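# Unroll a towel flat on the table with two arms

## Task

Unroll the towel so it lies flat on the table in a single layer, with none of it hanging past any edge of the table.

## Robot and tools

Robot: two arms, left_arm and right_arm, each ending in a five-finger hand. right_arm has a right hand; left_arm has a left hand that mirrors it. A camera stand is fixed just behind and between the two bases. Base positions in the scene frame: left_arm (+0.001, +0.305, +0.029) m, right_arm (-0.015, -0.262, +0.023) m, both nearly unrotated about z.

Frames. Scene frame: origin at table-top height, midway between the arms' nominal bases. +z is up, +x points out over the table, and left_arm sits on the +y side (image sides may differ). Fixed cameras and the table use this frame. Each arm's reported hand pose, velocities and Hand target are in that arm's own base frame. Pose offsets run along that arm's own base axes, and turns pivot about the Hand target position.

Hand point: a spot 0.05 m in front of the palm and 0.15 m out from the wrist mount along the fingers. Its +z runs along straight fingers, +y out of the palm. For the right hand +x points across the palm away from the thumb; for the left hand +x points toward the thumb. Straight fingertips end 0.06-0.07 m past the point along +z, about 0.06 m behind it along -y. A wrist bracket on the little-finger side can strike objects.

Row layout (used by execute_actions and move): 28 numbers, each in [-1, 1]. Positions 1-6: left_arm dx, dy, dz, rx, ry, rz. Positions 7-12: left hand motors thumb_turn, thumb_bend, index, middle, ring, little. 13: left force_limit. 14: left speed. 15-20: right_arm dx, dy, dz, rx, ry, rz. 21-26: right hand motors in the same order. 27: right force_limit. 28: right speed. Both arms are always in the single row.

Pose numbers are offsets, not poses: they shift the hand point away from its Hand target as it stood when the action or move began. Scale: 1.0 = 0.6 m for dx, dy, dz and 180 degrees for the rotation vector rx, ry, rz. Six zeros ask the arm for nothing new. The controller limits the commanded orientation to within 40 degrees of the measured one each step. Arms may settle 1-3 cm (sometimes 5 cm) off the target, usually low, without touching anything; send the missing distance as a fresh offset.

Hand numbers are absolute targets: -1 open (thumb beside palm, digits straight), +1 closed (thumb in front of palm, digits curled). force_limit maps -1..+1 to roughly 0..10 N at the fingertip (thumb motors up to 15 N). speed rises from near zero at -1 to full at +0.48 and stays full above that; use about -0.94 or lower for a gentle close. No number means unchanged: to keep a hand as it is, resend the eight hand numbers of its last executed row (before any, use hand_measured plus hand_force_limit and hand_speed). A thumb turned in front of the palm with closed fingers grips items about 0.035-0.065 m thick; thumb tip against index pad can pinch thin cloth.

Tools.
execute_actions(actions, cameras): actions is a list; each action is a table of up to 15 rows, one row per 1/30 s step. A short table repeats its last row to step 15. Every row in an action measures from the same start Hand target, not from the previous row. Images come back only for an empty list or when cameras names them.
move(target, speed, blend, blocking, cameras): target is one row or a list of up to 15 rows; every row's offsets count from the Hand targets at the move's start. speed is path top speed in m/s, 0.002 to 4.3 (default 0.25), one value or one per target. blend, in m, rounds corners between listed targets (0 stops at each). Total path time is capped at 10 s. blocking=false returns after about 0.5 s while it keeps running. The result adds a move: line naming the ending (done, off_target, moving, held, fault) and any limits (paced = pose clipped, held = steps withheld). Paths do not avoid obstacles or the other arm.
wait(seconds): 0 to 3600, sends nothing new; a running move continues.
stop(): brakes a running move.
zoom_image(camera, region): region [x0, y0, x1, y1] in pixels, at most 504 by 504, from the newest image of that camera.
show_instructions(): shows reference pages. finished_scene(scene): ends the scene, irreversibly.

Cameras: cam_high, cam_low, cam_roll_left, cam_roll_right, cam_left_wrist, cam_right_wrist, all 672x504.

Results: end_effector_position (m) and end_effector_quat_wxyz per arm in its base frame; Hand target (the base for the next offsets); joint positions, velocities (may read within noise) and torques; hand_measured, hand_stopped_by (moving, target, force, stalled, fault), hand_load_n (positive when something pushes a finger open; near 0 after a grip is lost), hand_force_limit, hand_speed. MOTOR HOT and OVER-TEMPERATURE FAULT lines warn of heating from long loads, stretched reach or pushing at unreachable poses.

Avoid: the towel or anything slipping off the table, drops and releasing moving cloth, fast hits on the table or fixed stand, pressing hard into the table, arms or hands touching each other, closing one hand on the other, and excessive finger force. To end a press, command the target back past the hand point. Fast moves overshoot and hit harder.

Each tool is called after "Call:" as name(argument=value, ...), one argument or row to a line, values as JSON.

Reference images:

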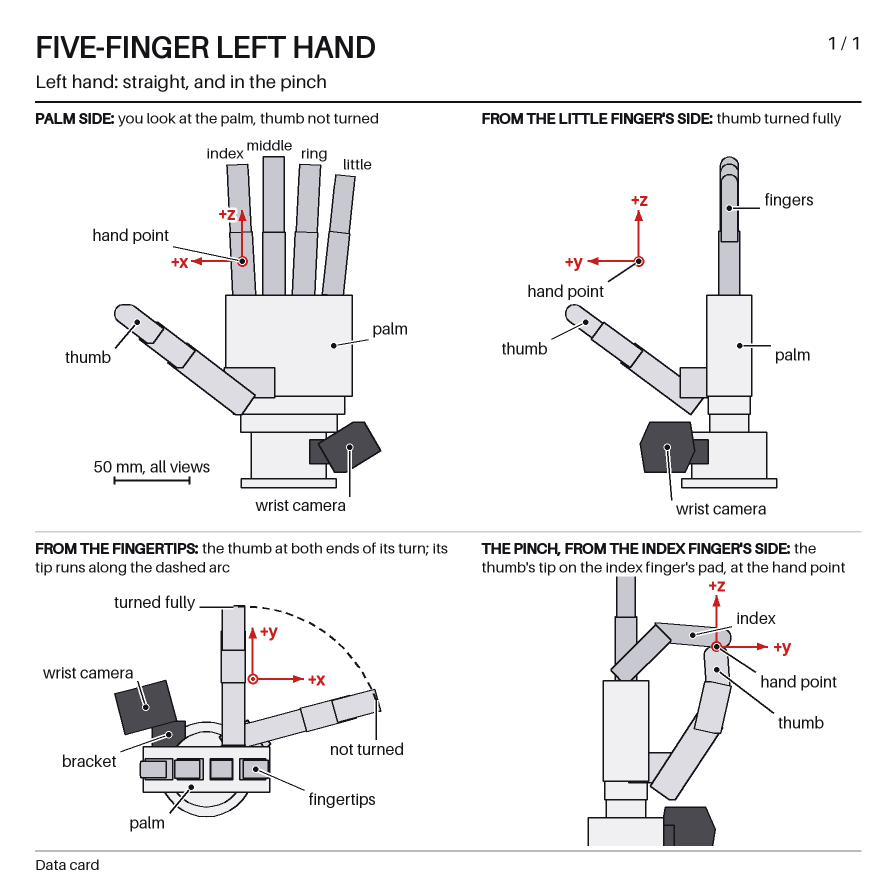

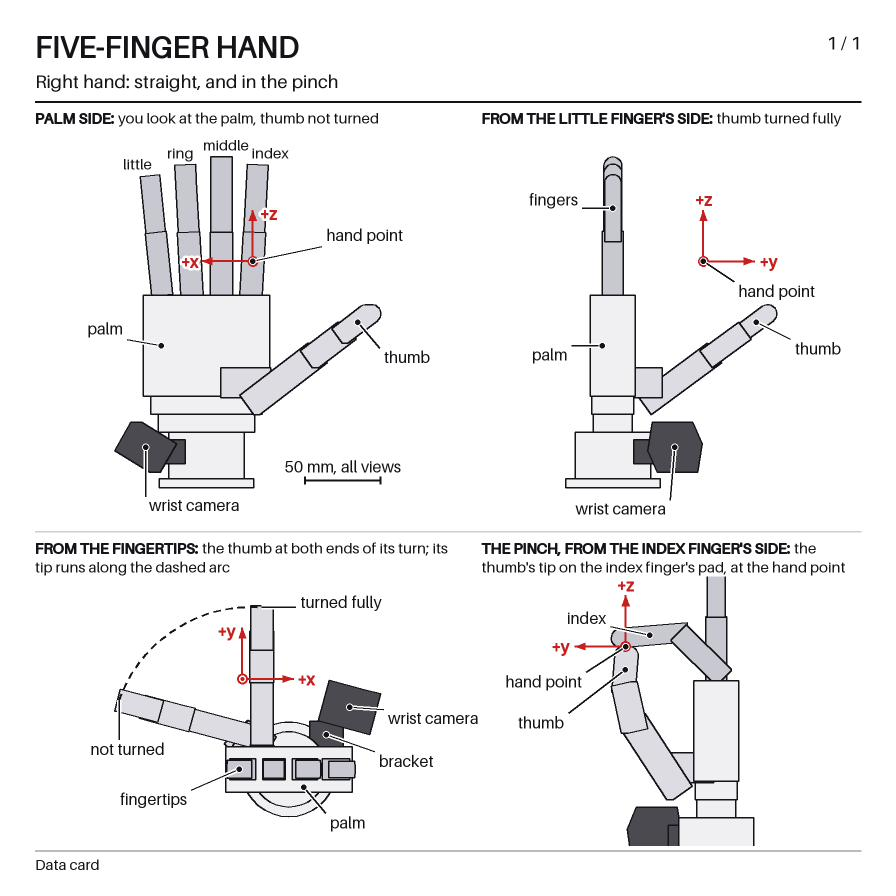

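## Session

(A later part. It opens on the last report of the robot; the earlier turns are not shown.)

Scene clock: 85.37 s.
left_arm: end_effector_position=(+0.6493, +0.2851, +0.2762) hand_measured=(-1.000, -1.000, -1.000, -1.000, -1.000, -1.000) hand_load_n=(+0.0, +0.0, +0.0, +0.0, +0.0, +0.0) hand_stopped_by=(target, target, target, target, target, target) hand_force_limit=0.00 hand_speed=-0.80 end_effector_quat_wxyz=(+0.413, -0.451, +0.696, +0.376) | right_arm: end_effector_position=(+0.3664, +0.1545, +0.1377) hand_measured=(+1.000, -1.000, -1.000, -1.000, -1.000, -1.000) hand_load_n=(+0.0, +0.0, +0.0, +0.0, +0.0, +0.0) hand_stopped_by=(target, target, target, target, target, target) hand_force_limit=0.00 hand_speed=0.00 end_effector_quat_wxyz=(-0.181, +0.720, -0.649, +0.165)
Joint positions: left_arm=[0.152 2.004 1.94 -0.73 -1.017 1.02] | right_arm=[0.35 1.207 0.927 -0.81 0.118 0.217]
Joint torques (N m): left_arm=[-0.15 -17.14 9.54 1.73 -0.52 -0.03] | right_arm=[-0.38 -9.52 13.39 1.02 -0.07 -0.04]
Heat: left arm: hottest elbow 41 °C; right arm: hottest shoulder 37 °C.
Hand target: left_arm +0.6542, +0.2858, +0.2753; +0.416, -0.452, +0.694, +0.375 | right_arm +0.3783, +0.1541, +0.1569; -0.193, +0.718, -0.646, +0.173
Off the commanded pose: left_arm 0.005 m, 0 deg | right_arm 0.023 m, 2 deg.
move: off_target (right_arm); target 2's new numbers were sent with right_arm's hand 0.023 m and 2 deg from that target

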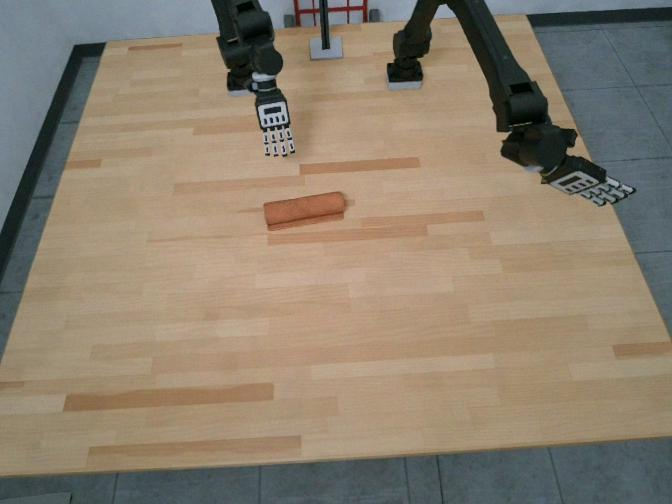

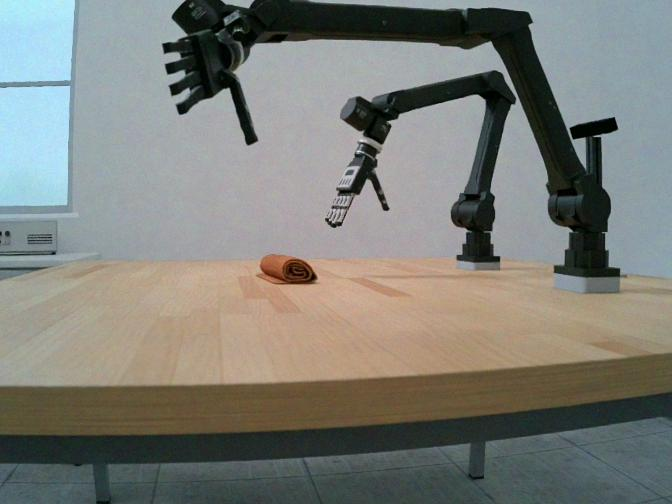

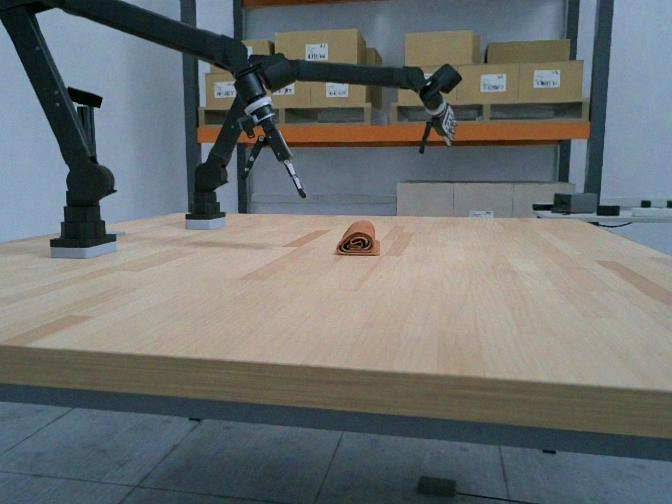

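Call:
move(
  target=[-0.15,-0.6,0.0,-0.3823,0,0.1455,1,-1,-1,-1,-1,-1,0,0,0,0,0.0,0,0,0,1,-1,-1,-1,-1,-1,0,0],
  speed=0.3,
  cameras=["cam_high","cam_roll_left","cam_roll_right"],
)

Scene clock: 89.40 s.
left_arm: end_effector_position=(+0.5693, -0.0716, +0.2716) hand_measured=(+1.000, -1.000, -1.000, -1.000, -1.000, -1.000) hand_load_n=(+0.0, +0.0, +0.0, +0.0, +0.0, +0.0) hand_stopped_by=(target, target, target, target, target, target) hand_force_limit=0.00 hand_speed=0.00 end_effector_quat_wxyz=(-0.031, +0.740, -0.671, +0.042) | right_arm: end_effector_position=(+0.3664, +0.1545, +0.1377) hand_measured=(+1.000, -1.000, -1.000, -1.000, -1.000, -1.000) hand_load_n=(+0.0, +0.0, +0.0, -0.5, +0.0, +0.0) hand_stopped_by=(target, target, target, target, target, target) hand_force_limit=0.00 hand_speed=0.00 end_effector_quat_wxyz=(-0.181, +0.720, -0.649, +0.165)
Joint positions: left_arm=[-0.054 1.957 2.189 -1.699 0.005 -0.152] | right_arm=[0.35 1.207 0.927 -0.81 0.118 0.217]
Joint torques (N m): left_arm=[-0.32 -17.14 7.01 0.29 0.23 -0.18] | right_arm=[-0.26 -9.47 13.38 1.01 -0.07 -0.05]
Heat: left arm: hottest elbow 41 °C; right arm: hottest shoulder 37 °C.
Hand target: left_arm +0.5641, -0.0741, +0.2755; +0.000, +0.743, -0.669, +0.000 | right_arm +0.3783, +0.1541, +0.1569; -0.193, +0.718, -0.646, +0.173
Off the commanded pose: left_arm 0.007 m, 6 deg | right_arm 0.023 m, 2 deg.
joint sent to its limit (left arm) — joint 4 (wrist pitch), lower limit. The joint targets are off in orientation, not in position.
move: off_target (left_arm)

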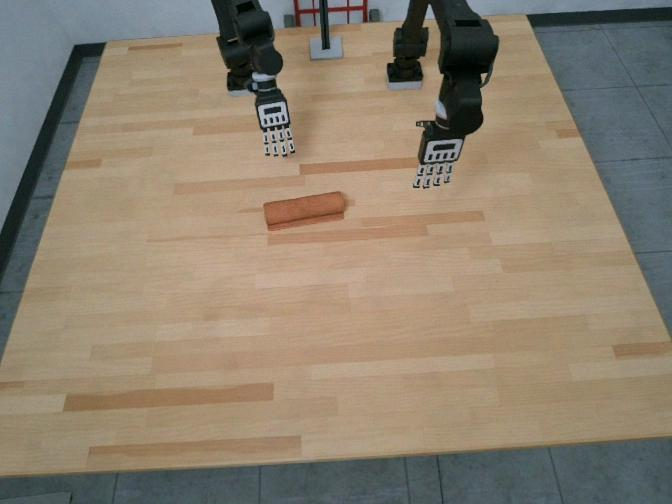

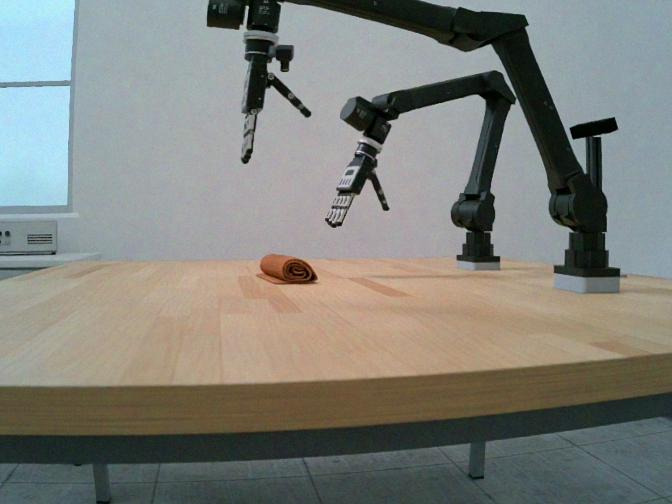

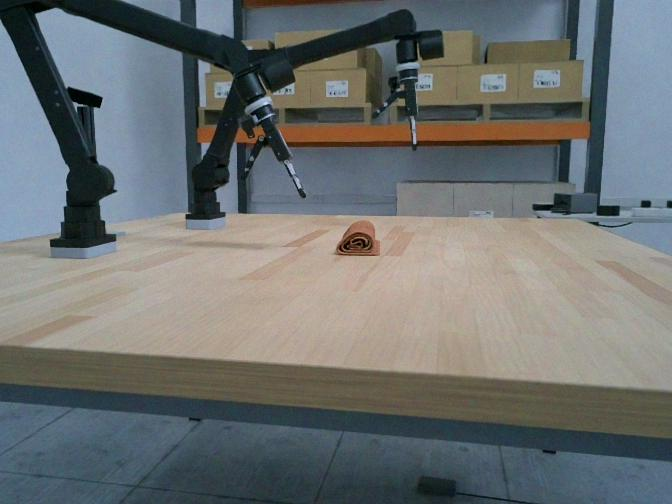

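Call:
move(
  target=[
    [-0.0885,-0.368,-0.1,0,0,0,1,-1,-1,-1,-1,-1,0,0,0,0,0.0,0,0,0,1,-1,-1,-1,-1,-1,0,0],
    [-0.0885,-0.368,-0.309,0,0,0,1,-1,-1,-1,-1,-1,0,0,0,0,0.0,0,0,0,1,-1,-1,-1,-1,-1,0,0],
  ],
  speed=0.2,
  cameras=["cam_high","cam_roll_left","cam_roll_right","cam_left_wrist"],
)

Call:
zoom_image(
  camera="cam_high",
  region=[240, 130, 380, 250],
)

Call:
zoom_image(
  camera="cam_roll_right",
  region=[290, 160, 430, 270],
)

Call:
zoom_image(
  camera="cam_roll_left",
  region=[220, 190, 360, 300],
)

Scene clock: 92.70 s.
left_arm: end_effector_position=(+0.5072, -0.2964, +0.1058) hand_measured=(+1.000, -1.000, -1.000, -1.000, -1.000, -1.000) hand_load_n=(+0.0, +0.0, +0.0, +0.0, +0.0, +0.0) hand_stopped_by=(target, target, target, target, target, target) hand_force_limit=0.00 hand_speed=0.00 end_effector_quat_wxyz=(-0.002, +0.736, -0.677, +0.008) | right_arm: end_effector_position=(+0.3664, +0.1545, +0.1377) hand_measured=(+1.000, -1.000, -1.000, -1.000, -1.000, -1.000) hand_load_n=(+0.0, +0.0, +0.0, +0.0, +0.0, +0.0) hand_stopped_by=(target, target, target, target, target, target) hand_force_limit=0.00 hand_speed=0.00 end_effector_quat_wxyz=(-0.181, +0.720, -0.649, +0.165)
Joint positions: left_arm=[-0.432 2.002 1.814 -1.365 0.001 -0.516] | right_arm=[0.35 1.207 0.927 -0.81 0.118 0.217]
Joint torques (N m): left_arm=[0.32 -14.74 7.12 1.02 0.14 -0.17] | right_arm=[-0.32 -9.47 13.39 0.98 -0.07 -0.05]
Heat: left arm: hottest elbow 42 °C; right arm: hottest elbow 38 °C.
Hand target: left_arm +0.5109, -0.2949, +0.0900; +0.001, +0.743, -0.669, +0.000 | right_arm +0.3783, +0.1541, +0.1569; -0.193, +0.718, -0.646, +0.173
Off the commanded pose: left_arm 0.016 m, 2 deg | right_arm 0.023 m, 2 deg.
move: off_target (left_arm)
cam_left_wrist: T_world_to_cam=[[0.96959, -0.24439, 0.01308, -0.56188], [-0.21631, -0.83072, 0.51294, -0.19434], [-0.1145, -0.50017, -0.85832, 0.11508]] pos_world=[0.51593, -0.2412, 0.20581]

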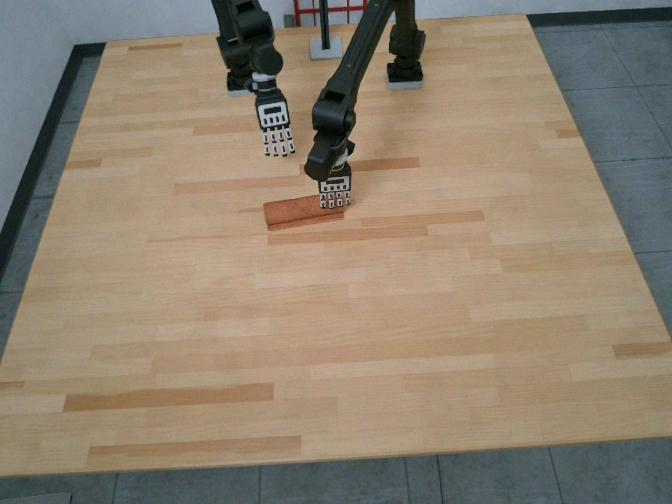

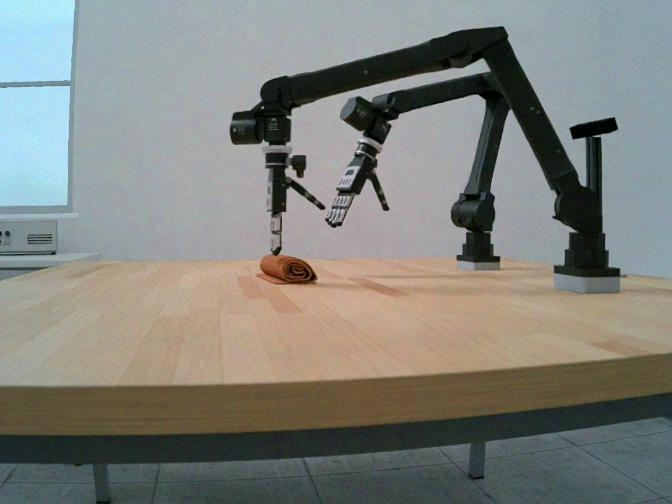

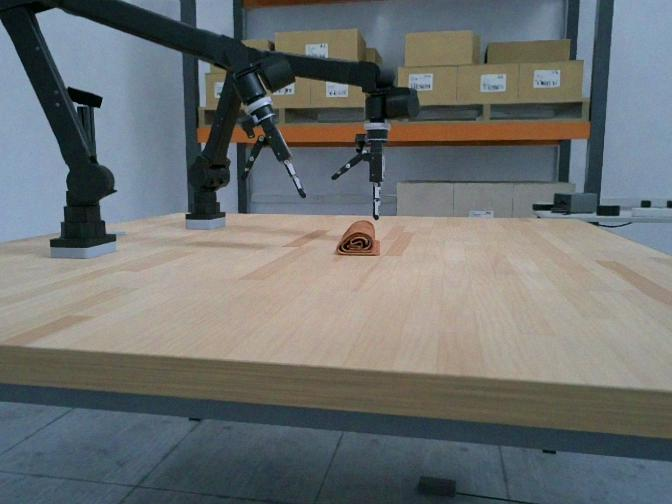

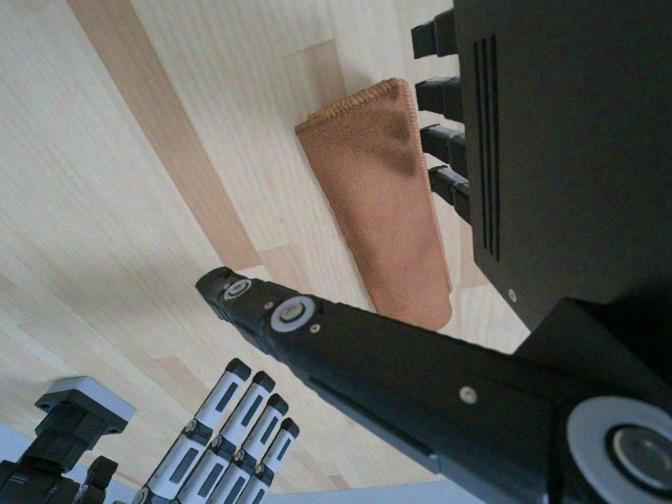

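Scaled by 3.600.

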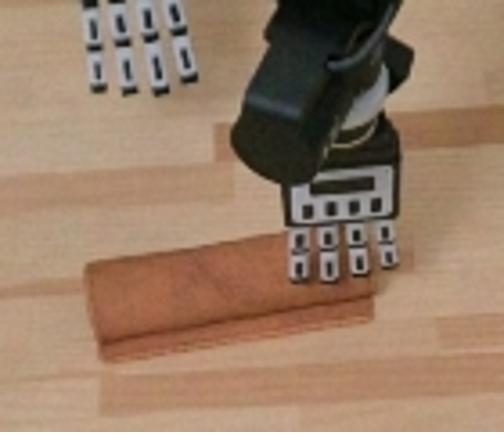

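Scaled by 3.600.

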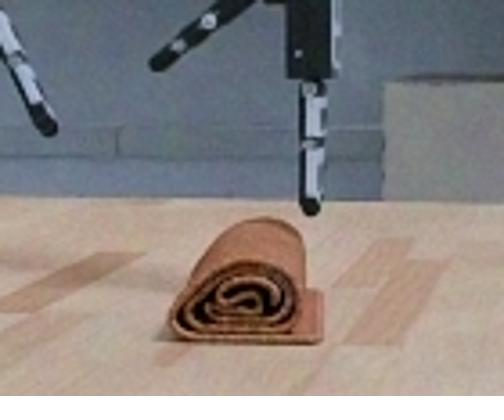

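Scaled by 3.600.

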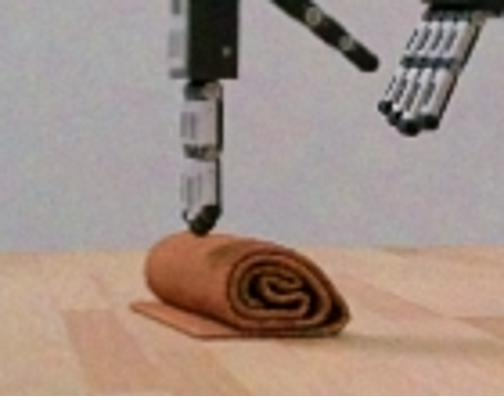

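Call:
move(
  target=[
    [0.005,0,-0.1,0,0,0,1,-1,-1,-1,-1,-1,0,0,0,0,0.0,0,0,0,1,-1,-1,-1,-1,-1,0,0],
  ],
  speed=0.08,
  cameras=["cam_high","cam_roll_left","cam_roll_right","cam_left_wrist"],
)

Call:
zoom_image(
  camera="cam_high",
  region=[240, 130, 380, 250],
)

Call:
zoom_image(
  camera="cam_roll_right",
  region=[290, 160, 430, 270],
)

Call:
zoom_image(
  camera="cam_roll_left",
  region=[220, 190, 360, 300],
)

Scene clock: 94.73 s.
left_arm: end_effector_position=(+0.5132, -0.2984, +0.0516) hand_measured=(+1.000, -1.000, -1.000, -1.000, -1.000, -1.000) hand_load_n=(+0.0, +0.0, +0.0, +0.0, +0.0, +0.0) hand_stopped_by=(target, target, target, target, target, target) hand_force_limit=0.00 hand_speed=0.00 end_effector_quat_wxyz=(-0.004, +0.737, -0.676, +0.014) | right_arm: end_effector_position=(+0.3664, +0.1545, +0.1377) hand_measured=(+1.000, -1.000, -1.000, -1.000, -1.000, -1.000) hand_load_n=(+0.0, +0.0, +0.0, +0.0, +0.0, +0.0) hand_stopped_by=(target, target, target, target, target, target) hand_force_limit=0.00 hand_speed=0.00 end_effector_quat_wxyz=(-0.181, +0.720, -0.649, +0.165)
Joint positions: left_arm=[-0.431 2.048 1.742 -1.236 0.001 -0.516] | right_arm=[0.35 1.207 0.927 -0.81 0.118 0.217]
Joint torques (N m): left_arm=[0.38 -14.92 6.91 0.99 0.18 -0.16] | right_arm=[-0.26 -9.47 13.39 0.98 -0.08 -0.05]
Heat: left arm: hottest elbow 42 °C; right arm: hottest elbow 39 °C.
Hand target: left_arm +0.5138, -0.2950, +0.0301; +0.001, +0.743, -0.669, +0.000 | right_arm +0.3783, +0.1541, +0.1569; -0.193, +0.718, -0.646, +0.173
Off the commanded pose: left_arm 0.022 m, 2 deg | right_arm 0.023 m, 2 deg.
move: off_target (left_arm)
cam_left_wrist: T_world_to_cam=[[0.96967, -0.24318, 0.02433, -0.56774], [-0.2207, -0.82854, 0.51459, -0.1641], [-0.10498, -0.50435, -0.85709, 0.06213]] pos_world=[0.52083, -0.24269, 0.15151]

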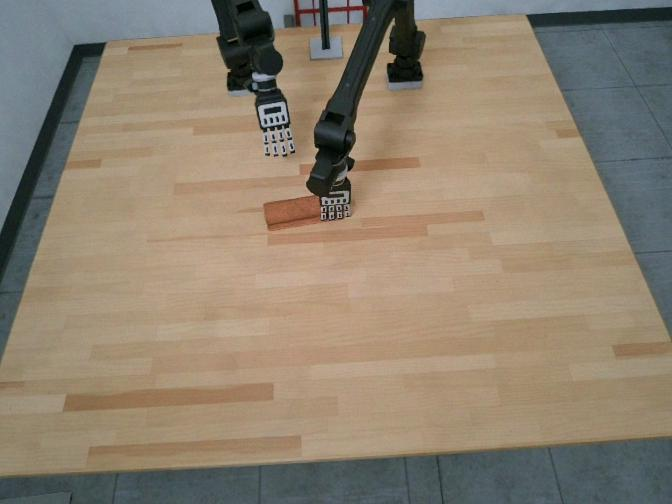

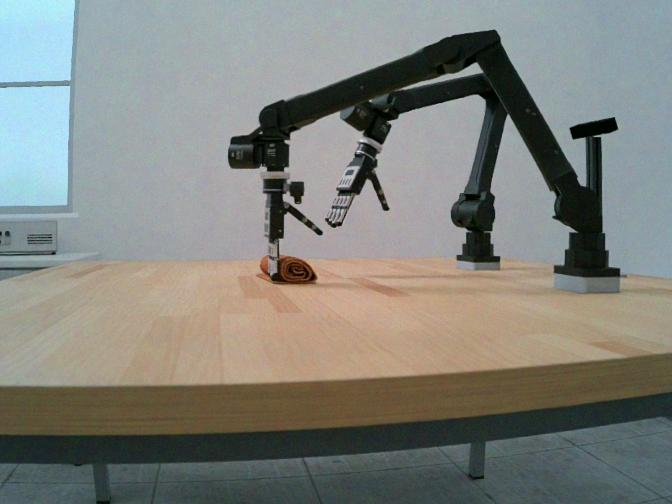

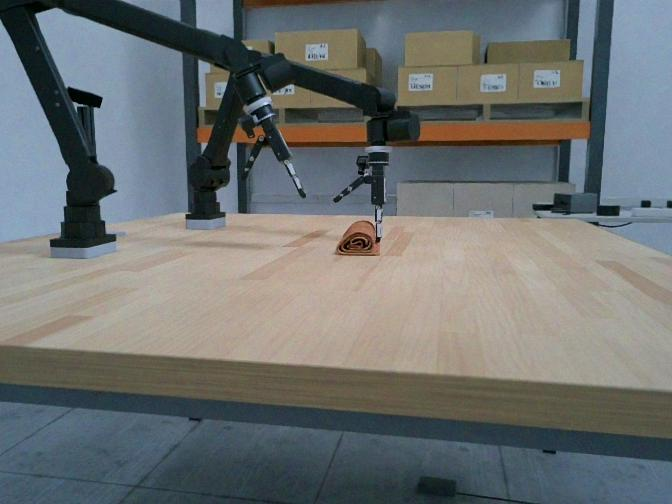

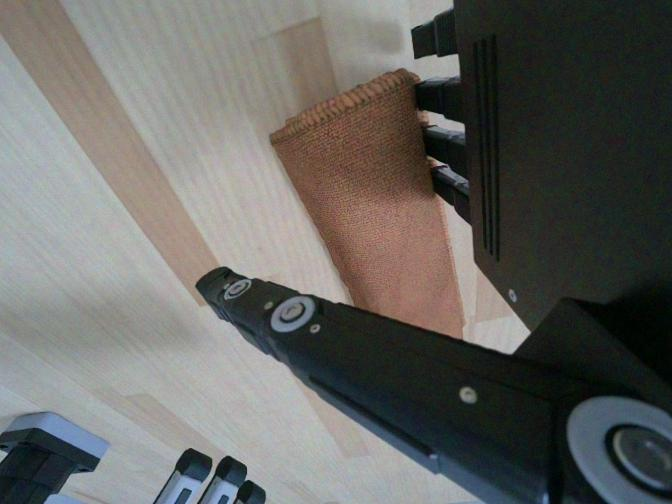

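Scaled by 3.600.

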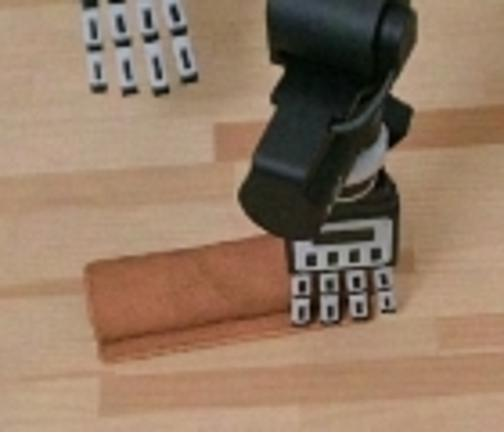

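Scaled by 3.600.

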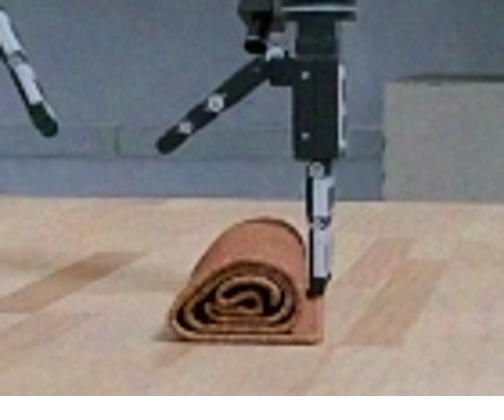

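Scaled by 3.600.

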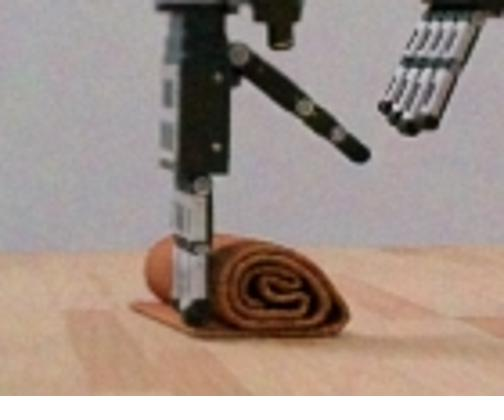

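Call:
move(
  target=[
    [0.0,0,-0.07,0,0,0,1,-1,-1,-1,-1,-1,0,0,0,0,0.0,0,0,0,1,-1,-1,-1,-1,-1,0,0],
  ],
  speed=0.05,
  cameras=["cam_high","cam_roll_left","cam_roll_right"],
)

Call:
zoom_image(
  camera="cam_high",
  region=[240, 130, 380, 250],
)

Call:
zoom_image(
  camera="cam_roll_right",
  region=[290, 160, 430, 270],
)

Call:
zoom_image(
  camera="cam_roll_left",
  region=[220, 190, 360, 300],
)

Scene clock: 96.20 s.
left_arm: end_effector_position=(+0.5240, -0.3031, +0.0459) hand_measured=(+1.000, -1.000, -1.000, -1.000, -1.000, -1.000) hand_load_n=(+0.0, +0.0, +0.0, -3.0, +0.0, +0.0) hand_stopped_by=(target, target, target, target, target, target) hand_force_limit=0.00 hand_speed=0.00 end_effector_quat_wxyz=(-0.012, +0.736, -0.675, +0.040) | right_arm: end_effector_position=(+0.3664, +0.1545, +0.1377) hand_measured=(+1.000, -1.000, -1.000, -1.000, -1.000, -1.000) hand_load_n=(+0.0, +0.0, +0.0, -0.5, +0.0, +0.0) hand_stopped_by=(target, target, target, target, target, target) hand_force_limit=0.00 hand_speed=0.00 end_effector_quat_wxyz=(-0.181, +0.720, -0.649, +0.165)
Joint positions: left_arm=[-0.43 2.044 1.723 -1.166 0.001 -0.516] | right_arm=[0.35 1.207 0.927 -0.81 0.118 0.217]
Joint torques (N m): left_arm=[0.26 -11.75 4.57 1.94 0.11 -0.15] | right_arm=[-0.32 -9.41 13.38 1.01 -0.08 -0.04]
Heat: left arm: hottest elbow 42 °C; right arm: hottest elbow 39 °C.
Hand target: left_arm +0.5139, -0.2950, -0.0119; +0.001, +0.743, -0.669, +0.000 | right_arm +0.3783, +0.1541, +0.1569; -0.193, +0.718, -0.646, +0.173
Off the commanded pose: left_arm 0.059 m, 5 deg | right_arm 0.023 m, 2 deg.
move: off_target (left_arm)

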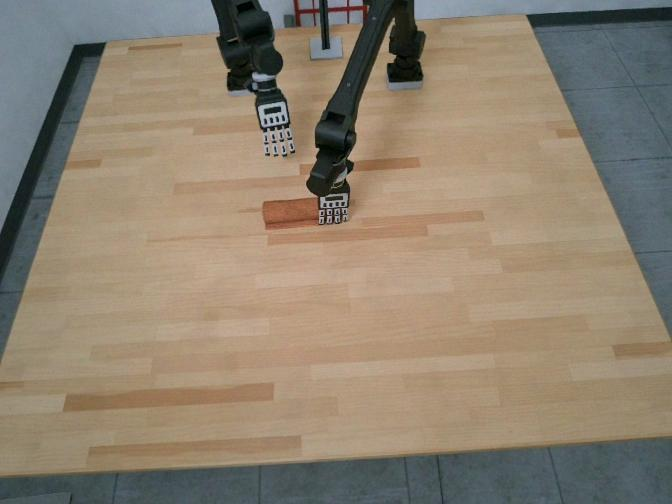

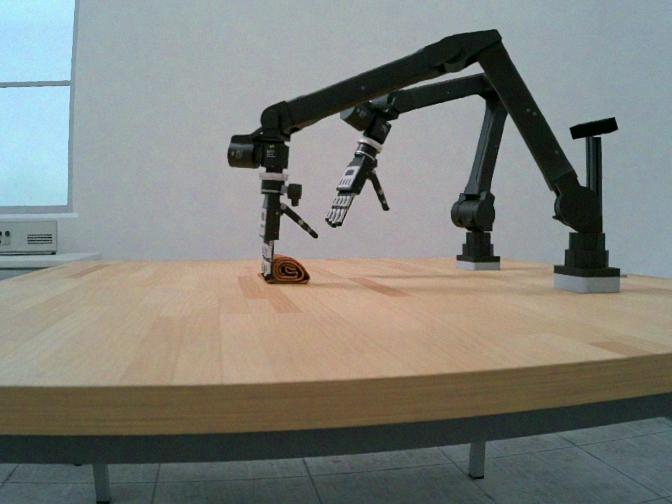

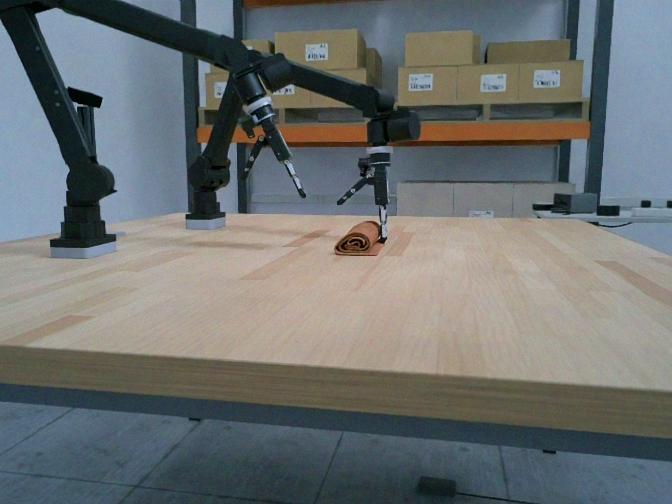

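Scaled by 3.600.

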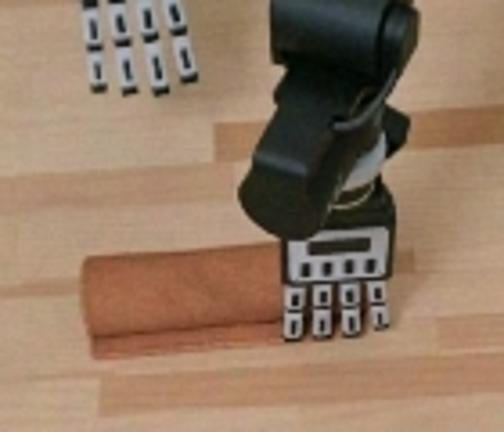

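Scaled by 3.600.

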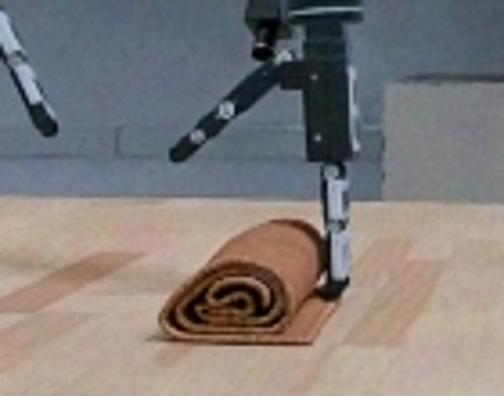

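Scaled by 3.600.

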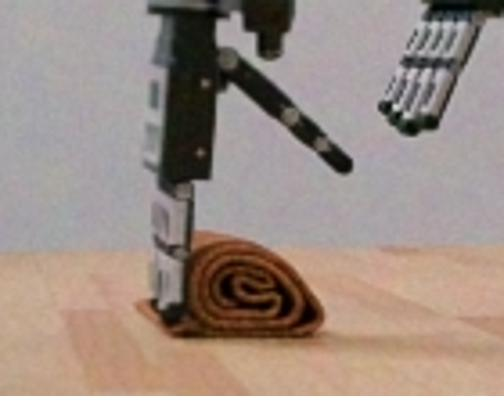

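Call:
move(
  target=[
    [0,0,0,0,0,0,1,-1,-1,-1,-1,-1,0,0,0.21,0.021,0.0,0,0,0,1,-1,-1,-1,-1,-1,0,0],
    [0,0,0,0,0,0,1,-1,-1,-1,-1,-1,0,0,0.21,0.021,-0.145,0,0,0,1,-1,-1,-1,-1,-1,0,0],
  ],
  speed=0.12,
  cameras=["cam_high","cam_roll_left","cam_roll_right"],
)

Call:
zoom_image(
  camera="cam_high",
  region=[240, 130, 380, 250],
)

Call:
zoom_image(
  camera="cam_roll_right",
  region=[290, 160, 430, 270],
)

Scene clock: 99.93 s.
left_arm: end_effector_position=(+0.5240, -0.3031, +0.0459) hand_measured=(+1.000, -1.000, -1.000, -1.000, -1.000, -1.000) hand_load_n=(+0.0, +0.0, +0.0, -2.5, +0.0, +0.0) hand_stopped_by=(target, target, target, target, target, target) hand_force_limit=0.00 hand_speed=0.00 end_effector_quat_wxyz=(-0.012, +0.736, -0.675, +0.040) | right_arm: end_effector_position=(+0.5020, +0.1719, +0.0811) hand_measured=(+1.000, -1.000, -1.000, -1.000, -1.000, -1.000) hand_load_n=(+0.0, -0.5, +0.0, +0.0, +0.0, +0.0) hand_stopped_by=(target, target, target, target, target, target) hand_force_limit=0.00 hand_speed=0.00 end_effector_quat_wxyz=(-0.198, +0.716, -0.647, +0.174)
Joint positions: left_arm=[-0.43 2.044 1.723 -1.166 0.001 -0.516] | right_arm=[0.287 1.589 1.142 -0.598 0.087 0.163]
Joint torques (N m): left_arm=[0.21 -11.75 4.6 1.84 0.11 -0.16] | right_arm=[-0.32 -13.16 8.81 2.52 -0.1 -0.06]
Heat: left arm: hottest elbow 41 °C; right arm: hottest elbow 39 °C.
Hand target: left_arm +0.5139, -0.2950, -0.0119; +0.001, +0.743, -0.669, +0.000 | right_arm +0.5044, +0.1666, +0.0699; -0.193, +0.718, -0.647, +0.173
Off the commanded pose: left_arm 0.059 m, 5 deg | right_arm 0.013 m, 1 deg.
move: off_target (right_arm)

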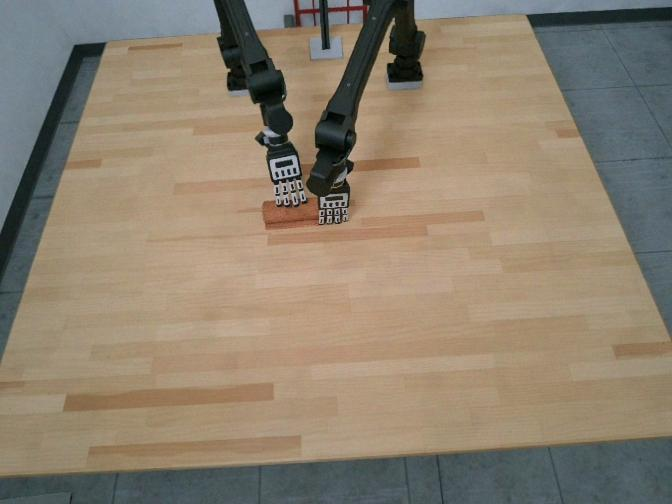

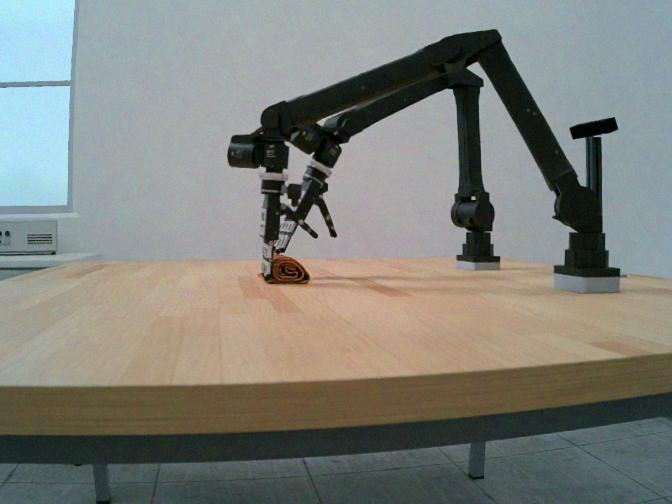

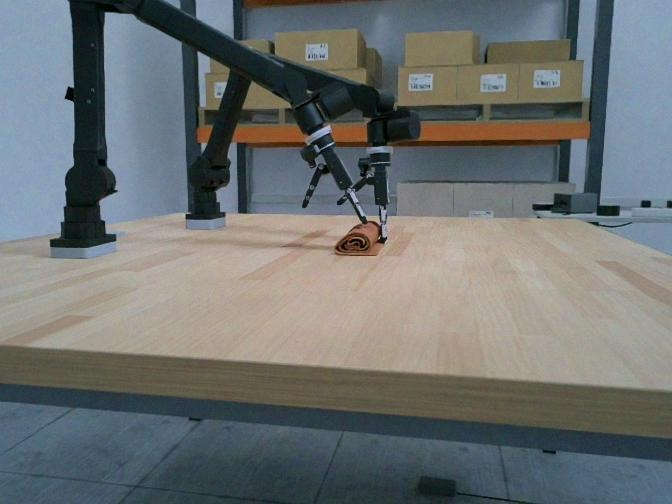

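Scaled by 3.600.

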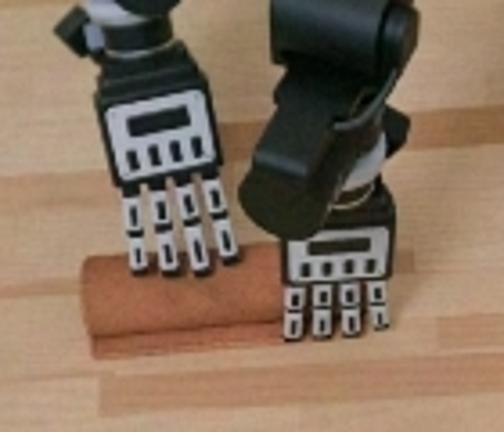

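Scaled by 3.600.

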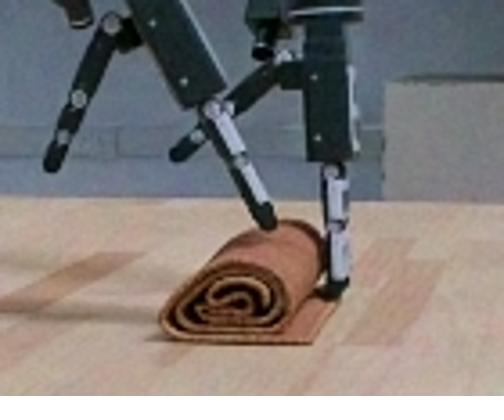

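Call:
move(
  target=[
    [0,0,0,0,0,0,1,-1,-1,-1,-1,-1,0,0,-0.02,0.0,-0.03,0,0,0,1,-1,-1,-1,-1,-1,0,0],
    [0,0,0,0,0,0,1,-1,-1,-1,-1,-1,0,0,-0.045,0.0,-0.08,0,0,0,1,-1,-1,-1,-1,-1,0,0],
    [0,0,0,0,0,0,1,-1,-1,-1,-1,-1,0,0,-0.11,-0.01,-0.11,0,0,0,1,-1,-1,-1,-1,-1,0,0],
  ],
  speed=0.08,
  blend=0.01,
  cameras=["cam_high","cam_roll_left","cam_roll_right"],
)

Call:
zoom_image(
  camera="cam_high",
  region=[240, 130, 380, 250],
)

Call:
zoom_image(
  camera="cam_roll_right",
  region=[290, 160, 430, 270],
)

Scene clock: 102.10 s.
left_arm: end_effector_position=(+0.5240, -0.3031, +0.0459) hand_measured=(+1.000, -1.000, -1.000, -1.000, -1.000, -1.000) hand_load_n=(+0.0, +0.0, +0.0, -3.0, +0.0, +0.0) hand_stopped_by=(target, target, target, target, target, target) hand_force_limit=0.00 hand_speed=0.00 end_effector_quat_wxyz=(-0.012, +0.736, -0.675, +0.040) | right_arm: end_effector_position=(+0.4704, +0.1643, +0.0488) hand_measured=(+1.000, -1.000, -1.000, -1.000, -1.000, -1.000) hand_load_n=(+0.0, +0.0, +0.0, +0.0, +0.0, +0.0) hand_stopped_by=(target, target, target, target, target, target) hand_force_limit=0.00 hand_speed=0.00 end_effector_quat_wxyz=(-0.238, +0.703, -0.638, +0.203)
Joint positions: left_arm=[-0.43 2.044 1.723 -1.166 0.001 -0.516] | right_arm=[0.295 1.505 0.914 -0.349 0.099 0.166]
Joint torques (N m): left_arm=[0.32 -11.75 4.59 1.83 0.11 -0.16] | right_arm=[1.38 -9.52 4.74 0.83 0 0.14]
Heat: left arm: hottest elbow 41 °C; right arm: hottest elbow 39 °C.
Hand target: left_arm +0.5139, -0.2950, -0.0119; +0.001, +0.743, -0.669, +0.000 | right_arm +0.4384, +0.1606, +0.0039; -0.193, +0.717, -0.647, +0.173
Off the commanded pose: left_arm 0.059 m, 5 deg | right_arm 0.055 m, 7 deg.
move: off_target (right_arm)

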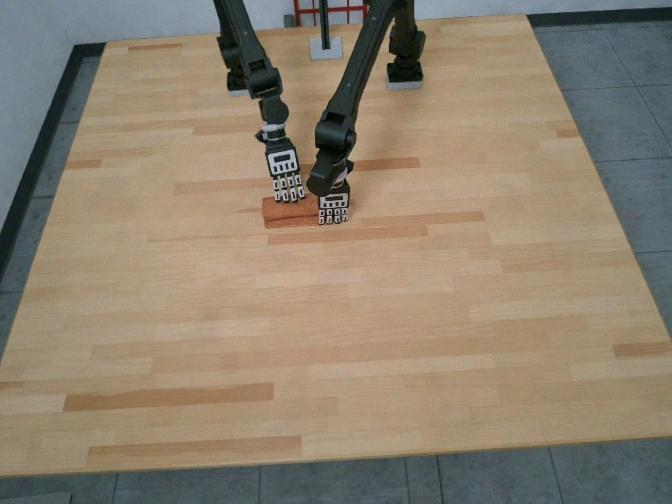

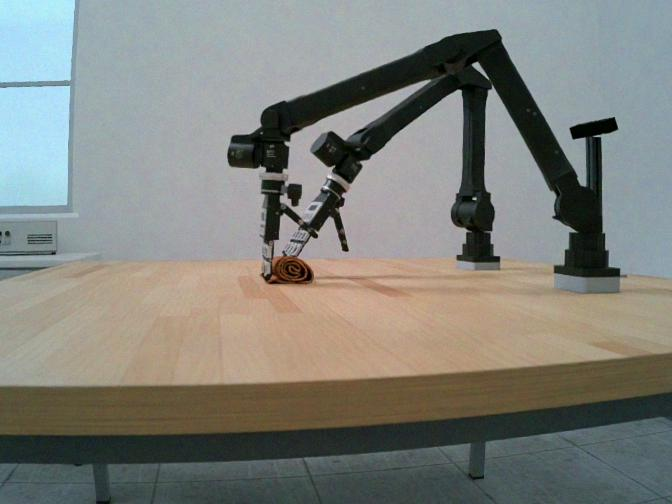

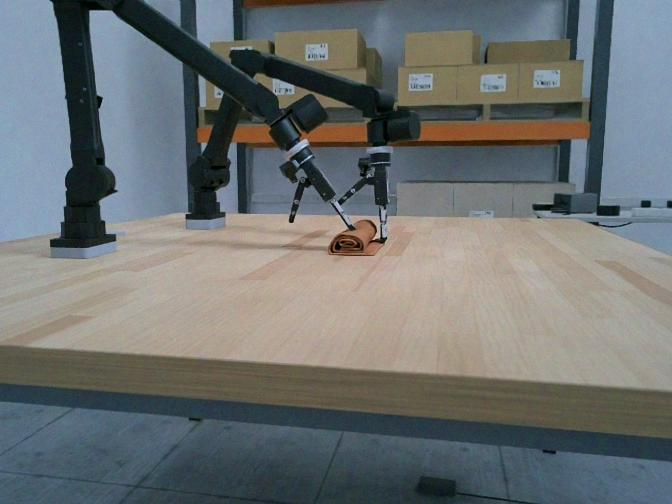

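Scaled by 3.600.

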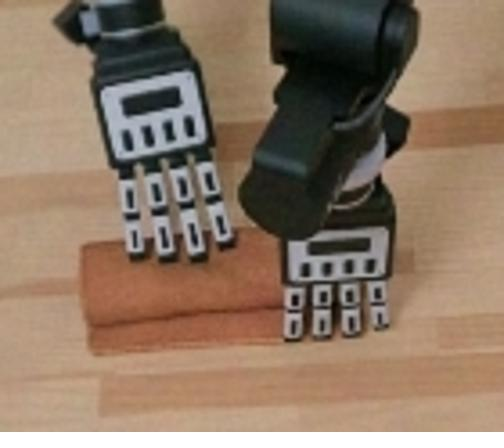

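Scaled by 3.600.

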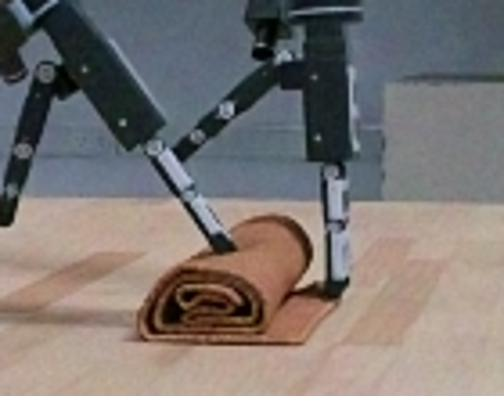

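Call:
move(
  target=[
    [0,0,0,0,0,0,1,-1,-1,-1,-1,-1,0,0,-0.09,0.0,0.0,0,0,0,1,-1,-1,-1,-1,-1,0,0],
  ],
  speed=0.08,
  cameras=["cam_high","cam_roll_left","cam_roll_right"],
)

Call:
zoom_image(
  camera="cam_high",
  region=[240, 130, 380, 250],
)

Call:
zoom_image(
  camera="cam_roll_right",
  region=[290, 160, 430, 270],
)

Scene clock: 103.60 s.
left_arm: end_effector_position=(+0.5240, -0.3031, +0.0459) hand_measured=(+1.000, -1.000, -1.000, -1.000, -1.000, -1.000) hand_load_n=(+0.0, +0.0, +0.0, -3.0, +0.0, +0.0) hand_stopped_by=(target, target, target, target, target, target) hand_force_limit=0.00 hand_speed=0.00 end_effector_quat_wxyz=(-0.012, +0.736, -0.675, +0.040) | right_arm: end_effector_position=(+0.4035, +0.1617, +0.0225) hand_measured=(+1.000, -1.000, -1.000, -1.000, -1.000, -1.000) hand_load_n=(+0.0, +0.0, +0.0, +0.5, +0.0, +0.0) hand_stopped_by=(target, target, target, target, target, target) hand_force_limit=0.00 hand_speed=0.00 end_effector_quat_wxyz=(-0.214, +0.711, -0.642, +0.188)
Joint positions: left_arm=[-0.43 2.044 1.723 -1.166 0.001 -0.516] | right_arm=[0.34 1.419 0.757 -0.343 0.121 0.203]
Joint torques (N m): left_arm=[0.26 -11.81 4.59 1.83 0.1 -0.16] | right_arm=[1.32 -9.76 5.94 1.25 0.01 0.15]
Heat: left arm: hottest elbow 41 °C; right arm: hottest elbow 39 °C.
Hand target: left_arm +0.5139, -0.2950, -0.0119; +0.001, +0.743, -0.669, +0.000 | right_arm +0.3844, +0.1607, +0.0039; -0.193, +0.718, -0.646, +0.173
Off the commanded pose: left_arm 0.059 m, 5 deg | right_arm 0.027 m, 3 deg.
move: off_target (right_arm)

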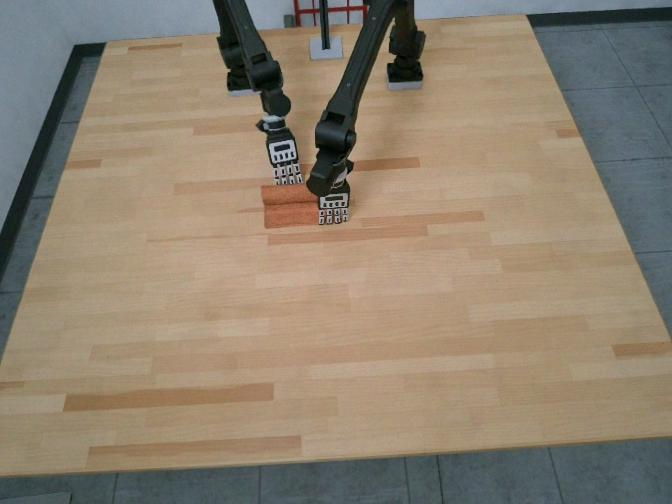

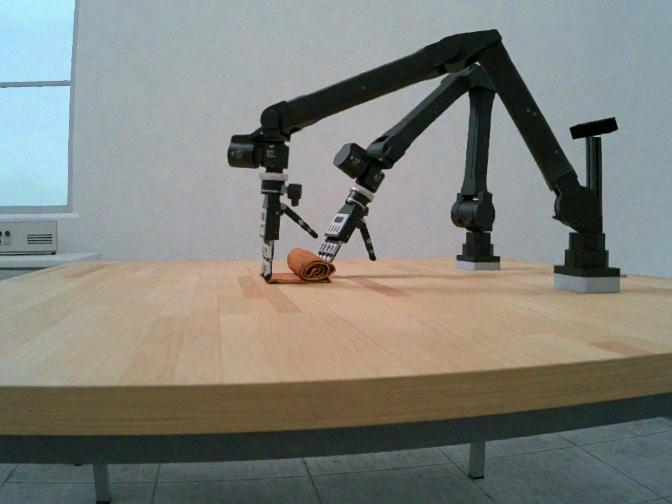

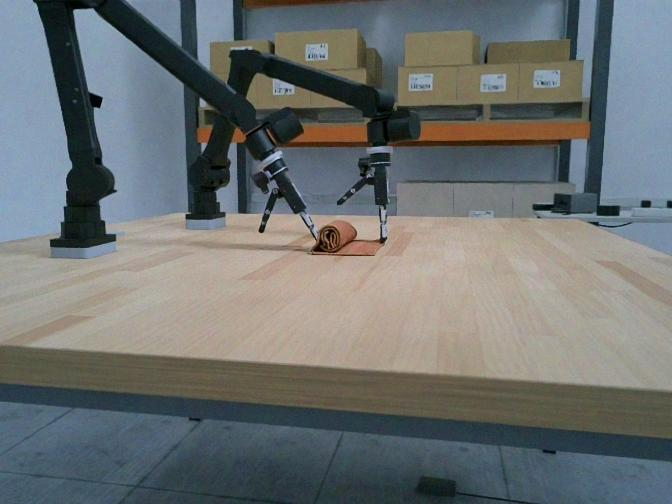

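Scaled by 3.600.

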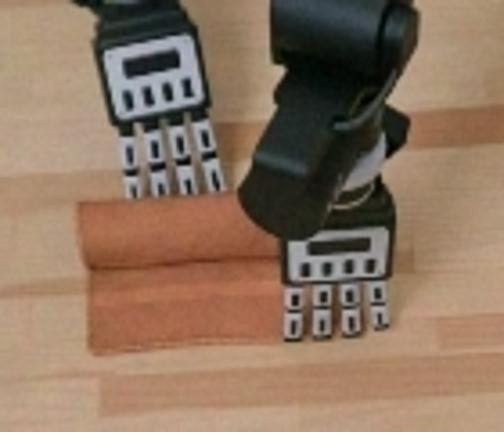

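Scaled by 3.600.

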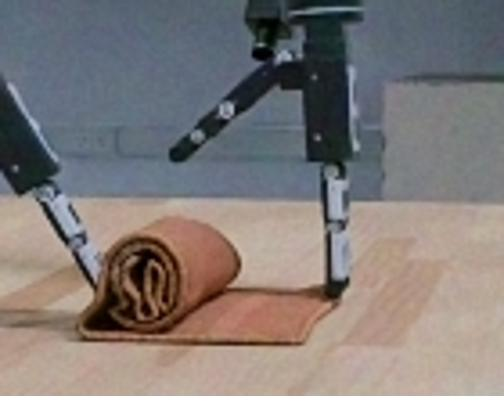

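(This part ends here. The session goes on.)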